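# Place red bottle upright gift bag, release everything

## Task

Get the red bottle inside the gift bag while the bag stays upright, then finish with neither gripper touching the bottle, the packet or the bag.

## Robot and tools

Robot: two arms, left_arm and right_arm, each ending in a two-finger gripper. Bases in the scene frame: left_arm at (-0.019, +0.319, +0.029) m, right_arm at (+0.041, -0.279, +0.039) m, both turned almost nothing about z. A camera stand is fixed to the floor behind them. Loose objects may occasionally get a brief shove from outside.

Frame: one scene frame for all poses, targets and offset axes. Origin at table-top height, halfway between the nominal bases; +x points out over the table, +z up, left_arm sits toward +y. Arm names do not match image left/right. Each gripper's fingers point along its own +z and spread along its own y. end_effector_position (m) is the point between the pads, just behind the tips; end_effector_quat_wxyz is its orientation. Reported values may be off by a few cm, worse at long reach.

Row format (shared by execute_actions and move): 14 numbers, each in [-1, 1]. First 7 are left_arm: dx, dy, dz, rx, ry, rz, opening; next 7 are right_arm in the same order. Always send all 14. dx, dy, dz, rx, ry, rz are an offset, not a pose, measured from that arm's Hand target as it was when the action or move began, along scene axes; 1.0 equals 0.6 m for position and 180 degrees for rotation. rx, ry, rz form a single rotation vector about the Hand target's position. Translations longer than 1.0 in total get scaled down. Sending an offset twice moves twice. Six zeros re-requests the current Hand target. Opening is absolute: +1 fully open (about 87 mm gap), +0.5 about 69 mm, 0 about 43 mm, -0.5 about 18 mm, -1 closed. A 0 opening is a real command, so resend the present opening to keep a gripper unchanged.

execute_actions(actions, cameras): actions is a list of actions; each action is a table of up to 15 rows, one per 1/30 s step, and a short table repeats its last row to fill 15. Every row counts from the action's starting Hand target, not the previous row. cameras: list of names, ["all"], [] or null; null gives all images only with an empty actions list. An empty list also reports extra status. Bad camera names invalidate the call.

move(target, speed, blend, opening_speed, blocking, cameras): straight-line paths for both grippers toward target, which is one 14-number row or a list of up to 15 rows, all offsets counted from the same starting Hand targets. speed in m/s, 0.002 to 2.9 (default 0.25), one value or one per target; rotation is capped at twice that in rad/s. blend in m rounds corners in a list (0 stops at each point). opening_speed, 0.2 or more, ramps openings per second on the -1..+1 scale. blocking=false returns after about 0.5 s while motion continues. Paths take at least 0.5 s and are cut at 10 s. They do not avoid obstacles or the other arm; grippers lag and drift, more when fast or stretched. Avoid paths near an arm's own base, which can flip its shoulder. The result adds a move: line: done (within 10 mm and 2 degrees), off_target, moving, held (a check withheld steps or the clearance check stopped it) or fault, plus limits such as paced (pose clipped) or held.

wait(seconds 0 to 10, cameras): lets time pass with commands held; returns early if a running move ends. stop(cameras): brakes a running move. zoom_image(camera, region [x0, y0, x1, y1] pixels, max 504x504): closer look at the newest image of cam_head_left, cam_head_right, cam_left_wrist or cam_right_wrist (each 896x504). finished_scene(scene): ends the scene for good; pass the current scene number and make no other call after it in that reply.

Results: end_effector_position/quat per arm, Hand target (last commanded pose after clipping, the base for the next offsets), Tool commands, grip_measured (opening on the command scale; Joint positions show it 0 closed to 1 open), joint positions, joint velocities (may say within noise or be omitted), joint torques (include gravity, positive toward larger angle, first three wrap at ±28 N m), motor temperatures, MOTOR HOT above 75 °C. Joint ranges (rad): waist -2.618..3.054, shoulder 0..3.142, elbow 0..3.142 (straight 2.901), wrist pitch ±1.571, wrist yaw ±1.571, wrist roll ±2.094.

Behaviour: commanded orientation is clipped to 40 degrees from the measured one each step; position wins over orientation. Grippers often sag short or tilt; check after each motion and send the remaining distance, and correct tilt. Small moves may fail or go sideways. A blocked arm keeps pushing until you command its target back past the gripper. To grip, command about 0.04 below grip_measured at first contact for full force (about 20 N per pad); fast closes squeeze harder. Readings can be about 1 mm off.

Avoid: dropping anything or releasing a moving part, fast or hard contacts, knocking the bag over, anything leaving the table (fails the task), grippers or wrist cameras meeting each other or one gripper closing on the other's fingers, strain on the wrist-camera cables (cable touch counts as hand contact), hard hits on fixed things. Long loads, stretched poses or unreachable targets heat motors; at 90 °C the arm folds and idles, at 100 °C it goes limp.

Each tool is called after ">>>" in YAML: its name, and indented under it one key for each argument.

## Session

>>> execute_actions:
  actions: []

>>> zoom_image:
  camera: "cam_head_left"
  region: [440, 180, 740, 350]

Scene clock: 0.00 s.
left_arm: end_effector_position=(+0.3715, +0.3781, +0.0796) grip_measured=+1.000 end_effector_quat_wxyz=(+0.558, -0.123, +0.818, +0.064) | right_arm: end_effector_position=(+0.4155, -0.2881, +0.0754) grip_measured=+0.979 end_effector_quat_wxyz=(+0.540, +0.034, +0.841, -0.023)
Joint positions: left_arm=[0.074 1.574 0.444 0.746 -0.162 -0.1 1] | right_arm=[0.012 1.537 0.387 0.719 0.086 0.037 0.99]
Joint velocities: within noise
Joint torques (N m): no reading
Motor temperatures (°C): left_arm=[21 27 26 24 20 19 22] | right_arm=[20 23 25 22 22 19 19]
Heat: left arm: 27 °C; right arm: 25 °C.
Hand target: left_arm +0.3730, +0.3782, +0.0823; +0.560, -0.122, +0.817, +0.064 | right_arm +0.4210, -0.2880, +0.0846; +0.552, +0.035, +0.833, -0.023
Tool commands: left_gripper/opening=+1.0 right_gripper/opening=+1.0

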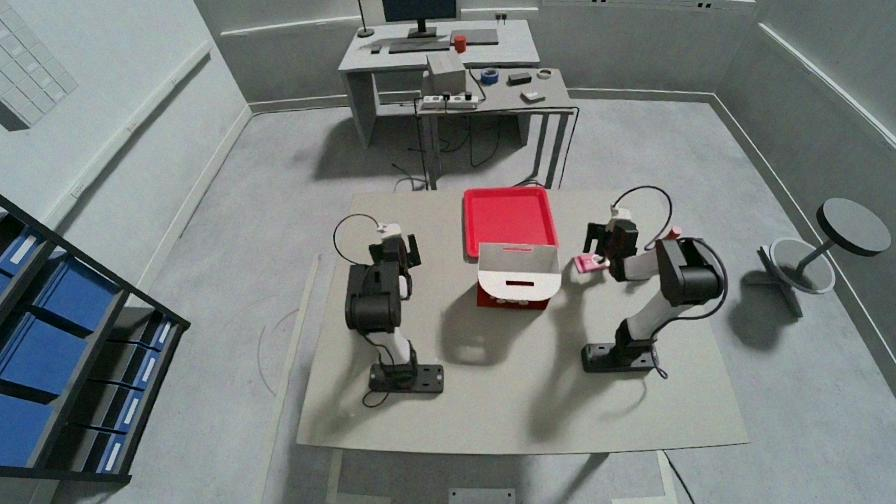

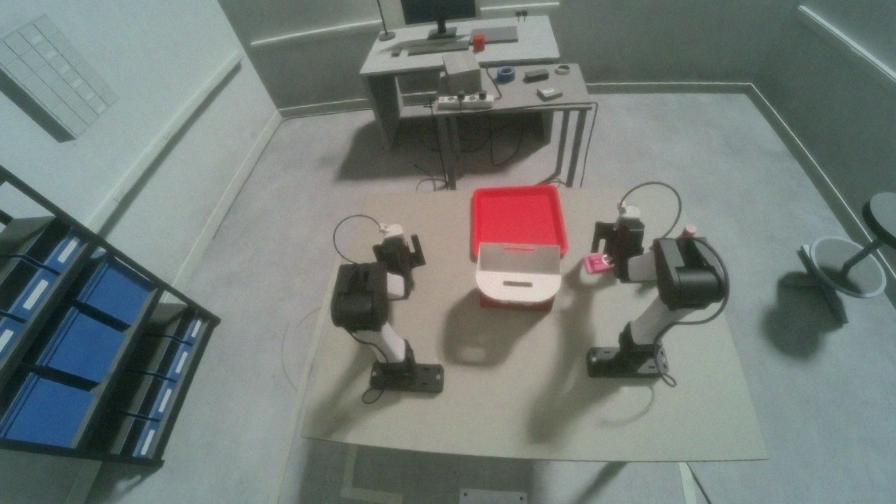

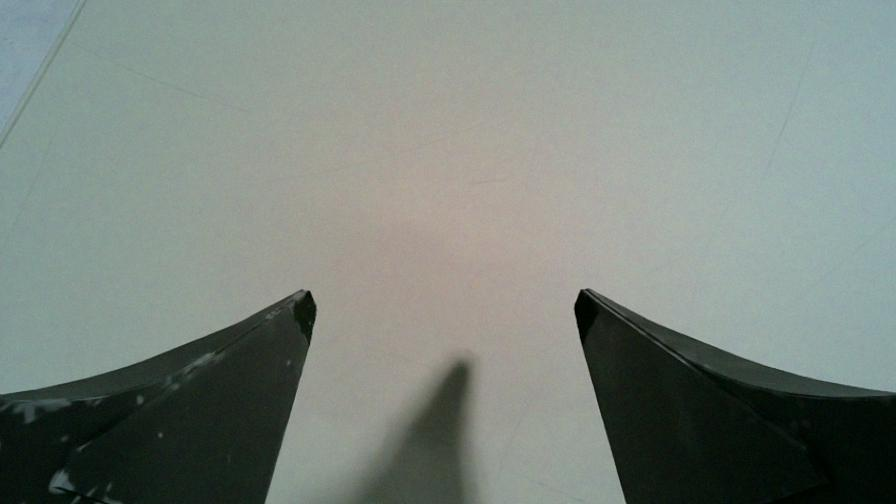

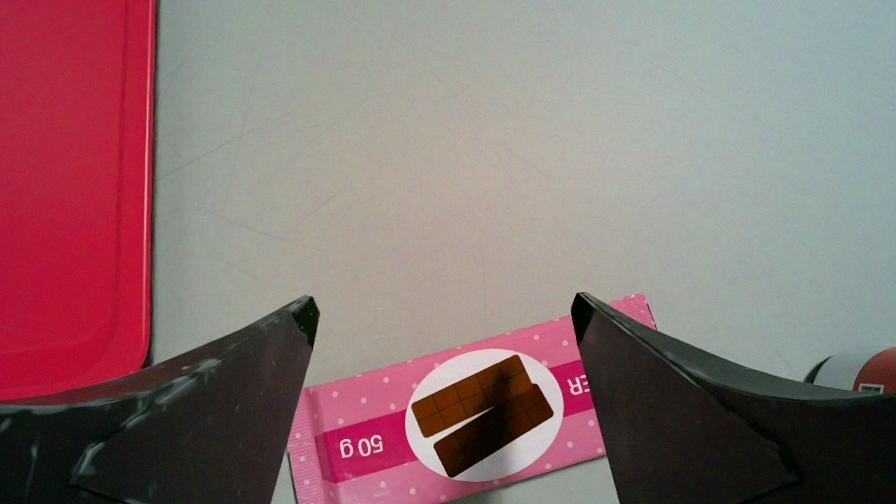

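Scaled by 1.680 from the camera's 896x504 image, which has a finer 1280x720 frame.

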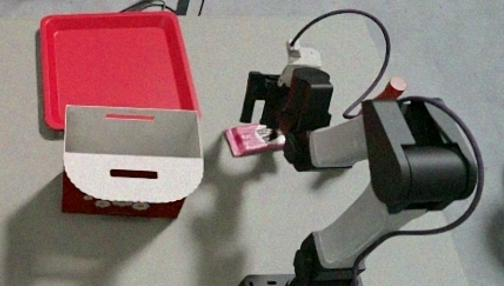

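>>> move:
  target:
    - [0,0,0,0,0,0,1,-0.085,-0.037,0.309,0.0085,0.2055,0.0258,1]
    - [0,0,0,0,0,0,1,-0.127,-0.312,0.329,0.0085,0.2055,0.0258,1]
  cameras: ["cam_right_wrist"]
  speed: 0.35
  blend: 0.03

Scene clock: 7.23 s.
left_arm: end_effector_position=(+0.3715, +0.3781, +0.0796) grip_measured=+1.000 end_effector_quat_wxyz=(+0.558, -0.123, +0.818, +0.064) | right_arm: end_effector_position=(+0.3403, -0.4752, +0.2752) grip_measured=+0.979 end_effector_quat_wxyz=(+0.250, +0.011, +0.968, +0.002)
Joint positions: left_arm=[0.074 1.574 0.444 0.746 -0.162 -0.1 1] | right_arm=[-0.665 1.721 1.902 -1.34 -0.303 -0.579 0.99]
Joint torques (N m): left_arm=[-0.06 -6.65 6.04 1.71 -0.14 -0.1] | right_arm=[0.9 -6.58 8.91 1.08 -0.25 -0.25]
Heat: left arm: 27 °C; right arm: 26 °C.
Hand target: left_arm +0.3730, +0.3782, +0.0823; +0.560, -0.122, +0.817, +0.064 | right_arm +0.3448, -0.4752, +0.2820; +0.259, +0.000, +0.966, +0.000
Off the commanded pose: left_arm 0.003 m, 0 deg | right_arm 0.008 m, 2 deg.
move: done
Images, in order (width x height): cam_right_wrist 896x504.

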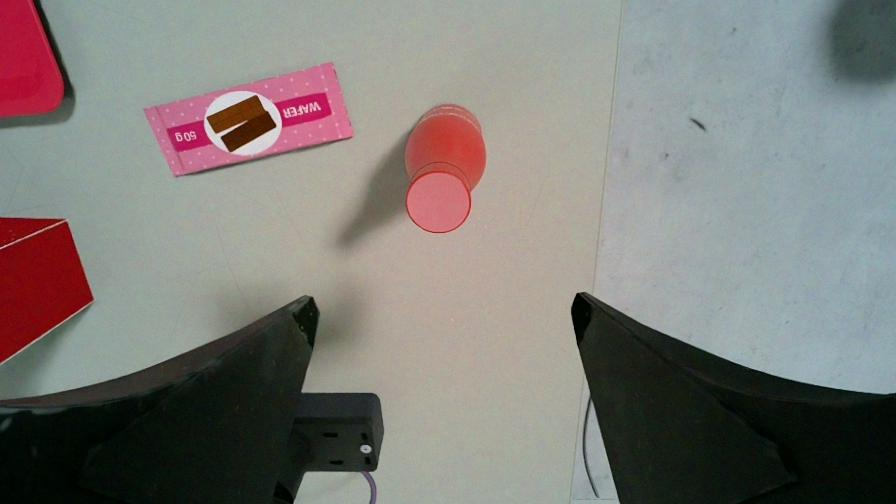

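>>> move:
  target:
    - [0,0,0,0,0,0,1,0.022,0.0045,-0.168,0,0,0,1]
    - [0,0,0,0,0,0,1,0.022,0.0045,-0.168,0,0,0,-0.4]
    - [0,0,0,0,0,0,1,-0.016,0.092,0.13,0,0,0,-0.4]
    - [0,0,0,0,0,0,1,-0.125,0.425,0.247,0.1029,-0.1123,0.4642,-0.4]
    - [0,0,0,0,0,0,1,-0.158,0.675,0.247,0.1029,-0.1123,0.4642,-0.4]
  cameras: ["cam_right_wrist","cam_head_left"]
  speed: [0.2,0.2,0.35,0.4,0.25]
  blend: [0,0,0.04,0.02,0]
  opening_speed: 1.5

>>> zoom_image:
  camera: "cam_head_left"
  region: [450, 140, 700, 340]

Scene clock: 29.53 s.
left_arm: end_effector_position=(+0.3715, +0.3781, +0.0796) grip_measured=+1.000 end_effector_quat_wxyz=(+0.558, -0.123, +0.818, +0.064) | right_arm: end_effector_position=(+0.2524, -0.0752, +0.4125) grip_measured=-0.297 end_effector_quat_wxyz=(+0.339, -0.585, +0.672, +0.301)
Joint positions: left_arm=[0.074 1.574 0.444 0.746 -0.162 -0.1 1] | right_arm=[0.416 1.536 2.17 -1.588 -0.765 -0.764 0.351]
Joint torques (N m): left_arm=[-0.05 -6.67 6.02 1.71 -0.14 -0.1] | right_arm=[0.8 -5.14 7.92 1.63 -0.72 0]
Heat: left arm: 28 °C; right arm: 28 °C.
Hand target: left_arm +0.3730, +0.3782, +0.0823; +0.560, -0.122, +0.817, +0.064 | right_arm +0.2501, -0.0703, +0.4302; +0.341, -0.599, +0.654, +0.312
Off the commanded pose: left_arm 0.003 m, 0 deg | right_arm 0.019 m, 3 deg.
joint read past its limit (right arm) — joint 4 (wrist pitch), lower limit.
joint sent to its limit (right arm) — joint 4 (wrist pitch), lower limit. The joint targets are off in orientation, not in position.
move: off_target (right_arm); target 2's new opening was sent with right_arm's hand 0.011 m and 3 deg from that target
Images, in order (width x height): cam_head_left 896x504, cam_right_wrist 896x504.

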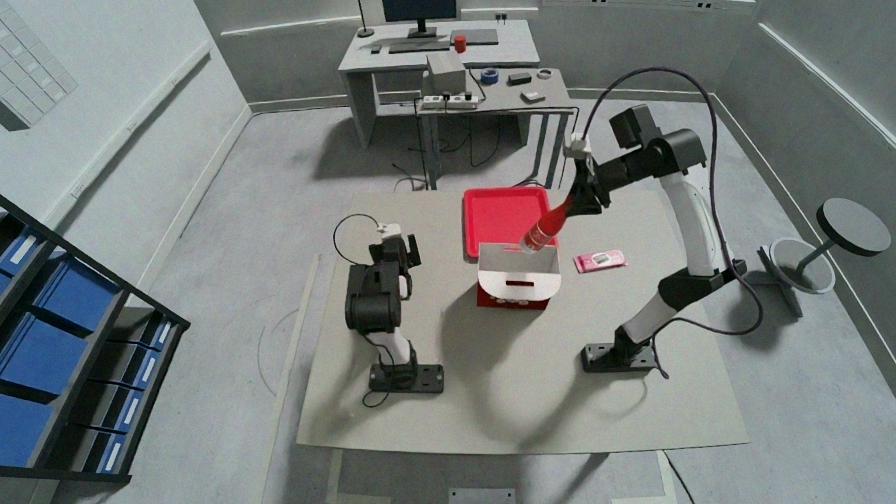

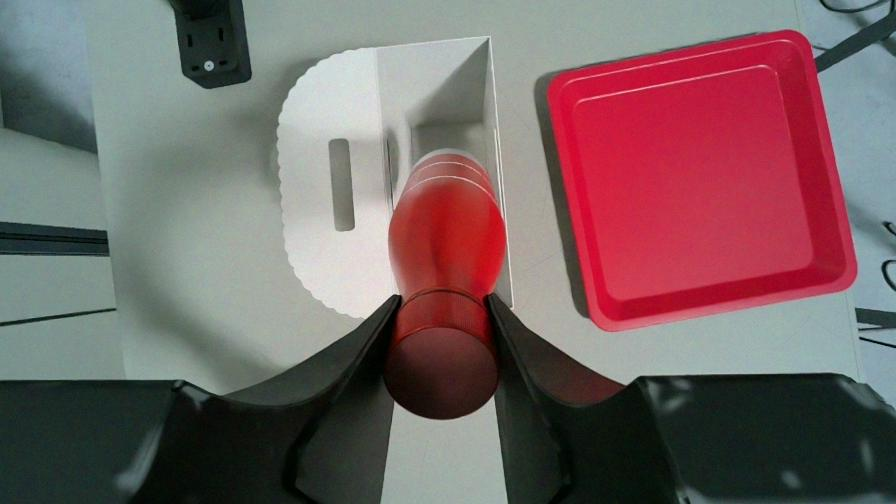

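Scaled by 2.016 from the camera's 896x504 image, which has a finer 1280x720 frame.

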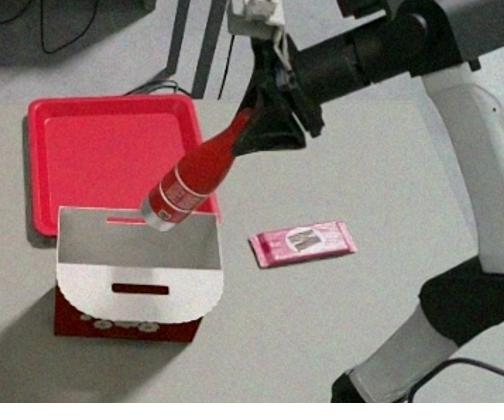

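>>> move:
  target:
    - [0,0,0,0,0,0,1,0.005,0,-0.083,0,0,0,-0.4]
    - [0,0,0,0,0,0,1,0.035,0.142,-0.39,-0.1605,0.0128,0.0055,-0.4]
    - [0,0,0,0,0,0,1,0.035,0.142,-0.425,-0.1605,0.0128,0.0055,-0.4]
  cameras: ["cam_head_left","cam_right_wrist"]
  speed: [0.18,0.18,0.06]
  blend: [0.015,0.004,0]

>>> zoom_image:
  camera: "cam_head_left"
  region: [450, 140, 700, 340]

Scene clock: 45.93 s.
left_arm: end_effector_position=(+0.3715, +0.3781, +0.0796) grip_measured=+1.000 end_effector_quat_wxyz=(+0.558, -0.123, +0.818, +0.064) | right_arm: end_effector_position=(+0.2651, +0.0082, +0.1735) grip_measured=-0.297 end_effector_quat_wxyz=(-0.141, +0.667, -0.716, -0.154)
Joint positions: left_arm=[0.074 1.574 0.444 0.746 -0.162 -0.1 1] | right_arm=[0.839 1.744 1.536 -1.045 -0.279 -0.617 0.352]
Joint torques (N m): left_arm=[-0.03 -6.65 6.04 1.71 -0.14 -0.1] | right_arm=[0.75 -8.95 4.68 1.55 -0.07 -0.03]
Heat: left arm: 29 °C; right arm: 28 °C.
Hand target: left_arm +0.3730, +0.3782, +0.0823; +0.560, -0.122, +0.817, +0.064 | right_arm +0.2709, +0.0150, +0.1751; -0.165, +0.664, -0.713, -0.154
Off the commanded pose: left_arm 0.003 m, 0 deg | right_arm 0.009 m, 3 deg.
move: off_target (right_arm)
Images, in order (width x height): cam_head_left 896x504, cam_right_wrist 896x504.

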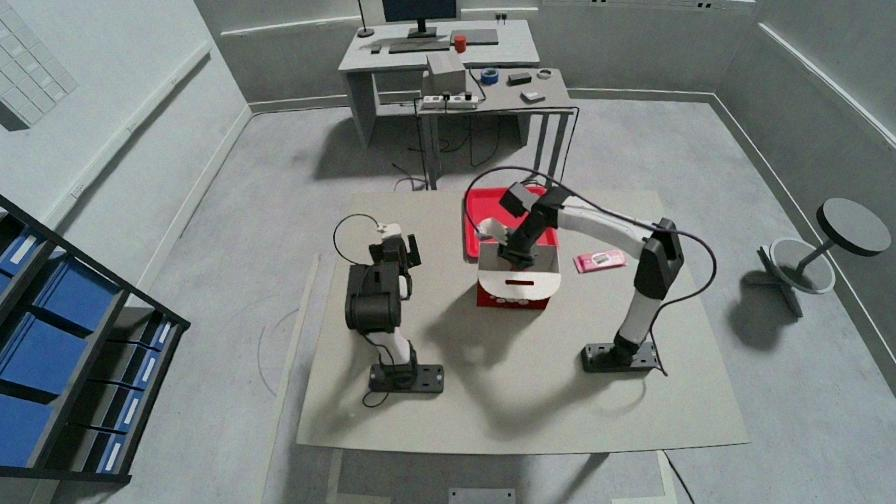

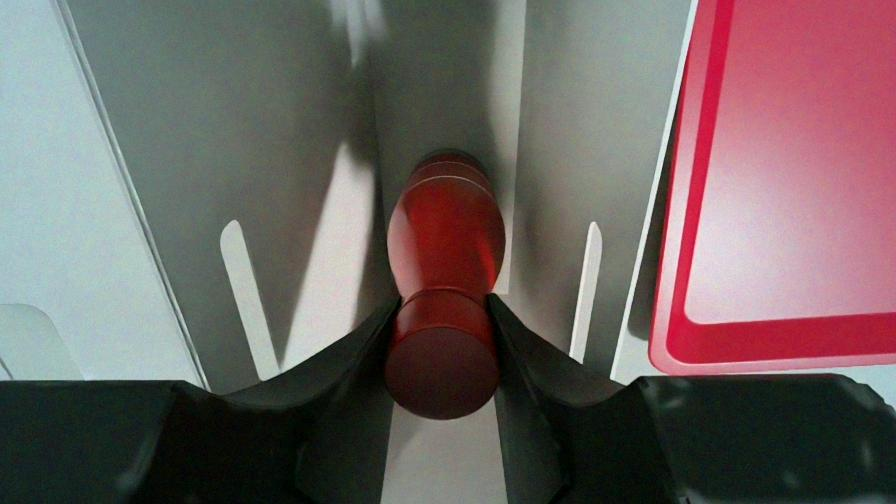

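Scaled by 2.016 from the camera's 896x504 image, which has a finer 1280x720 frame.

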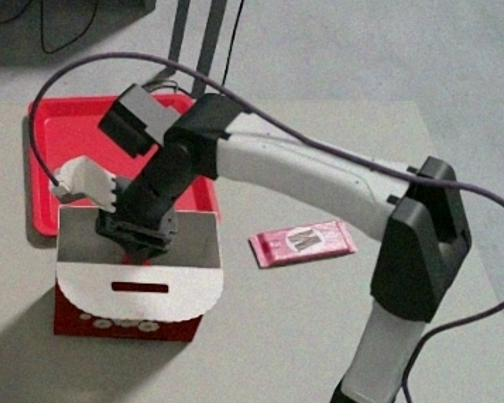

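>>> move:
  target: [0,0,0,0,0,0,1,0,0,-0.01,0,0,0,-0.4]
  cameras: []
  speed: 0.06

Scene clock: 50.60 s.
left_arm: end_effector_position=(+0.3715, +0.3781, +0.0796) grip_measured=+1.000 end_effector_quat_wxyz=(+0.558, -0.123, +0.818, +0.064) | right_arm: end_effector_position=(+0.2648, +0.0081, +0.1726) grip_measured=-0.297 end_effector_quat_wxyz=(-0.145, +0.665, -0.716, -0.155)
Joint positions: left_arm=[0.074 1.574 0.444 0.746 -0.162 -0.1 1] | right_arm=[0.839 1.733 1.519 -1.028 -0.28 -0.614 0.352]
Joint torques (N m): left_arm=[-0.06 -6.64 6.06 1.7 -0.13 -0.1] | right_arm=[0.76 -7.9 4.04 1.64 -0.06 -0.1]
Motor temperatures (°C): left_arm=[21 29 28 29 20 19 22] | right_arm=[20 27 28 25 22 19 20]
Heat: left arm: 29 °C; right arm: 28 °C.
Hand target: left_arm +0.3730, +0.3782, +0.0823; +0.560, -0.122, +0.817, +0.064 | right_arm +0.2710, +0.0149, +0.1691; -0.165, +0.664, -0.712, -0.154
Off the commanded pose: left_arm 0.003 m, 0 deg | right_arm 0.010 m, 2 deg.
move: done
No camera images: "cameras" was empty.

>>> move:
  target:
    - [0,0,0,0,0,0,1,0,0,0.0055,0,0,0,0.1]
    - [0,0,0,0,0,0,1,-0.005,-0.05,0.12,0,0,0,0.1]
    - [0,0,0,0,0,0,1,-0.005,-0.1,0.22,0,0,0,0.1]
  cameras: ["cam_right_wrist","cam_head_left"]
  speed: [0.1,0.25,0.3]
  blend: [0,0.03,0]
  opening_speed: 1.5

Scene clock: 56.03 s.
left_arm: end_effector_position=(+0.3715, +0.3781, +0.0796) grip_measured=+1.000 end_effector_quat_wxyz=(+0.558, -0.123, +0.818, +0.064) | right_arm: end_effector_position=(+0.2668, -0.0472, +0.2957) grip_measured=+0.100 end_effector_quat_wxyz=(-0.158, +0.660, -0.719, -0.151)
Joint positions: left_arm=[0.074 1.574 0.444 0.746 -0.162 -0.1 1] | right_arm=[0.715 1.71 2.005 -1.546 -0.308 -0.721 0.55]
Joint torques (N m): left_arm=[-0.08 -6.64 6.04 1.7 -0.13 -0.1] | right_arm=[0.5 -6.16 8.09 0.85 -0.27 -0.25]
Heat: left arm: 29 °C; right arm: 28 °C.
Hand target: left_arm +0.3730, +0.3782, +0.0823; +0.560, -0.122, +0.817, +0.064 | right_arm +0.2679, -0.0450, +0.3011; -0.165, +0.664, -0.712, -0.154
Off the commanded pose: left_arm 0.003 m, 0 deg | right_arm 0.006 m, 1 deg.
move: done
Images, in order (width x height): cam_head_left 896x504, cam_right_wrist 896x504.

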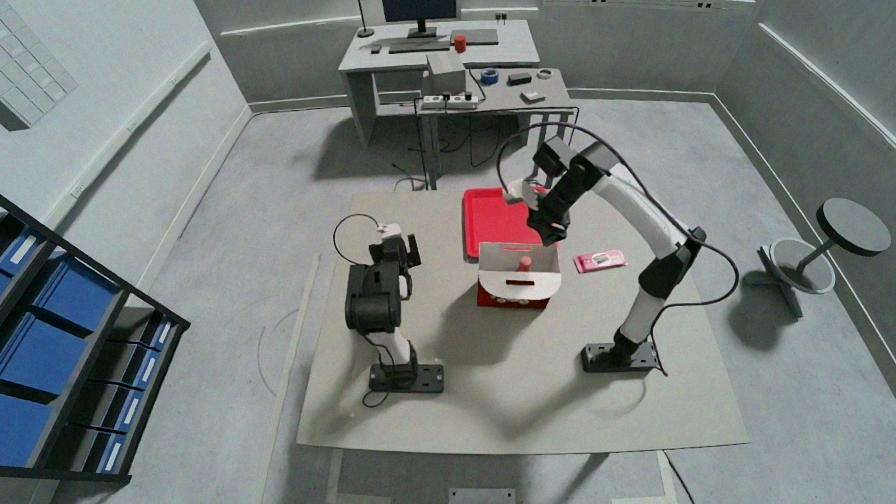

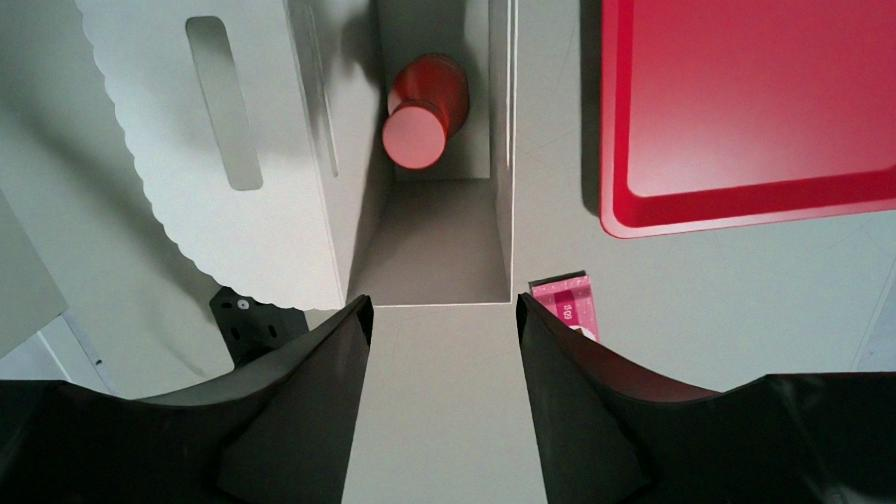

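Bottle stands in the bag.

>>> finished_scene:
  scene: 3

The scene is finished: the task was done.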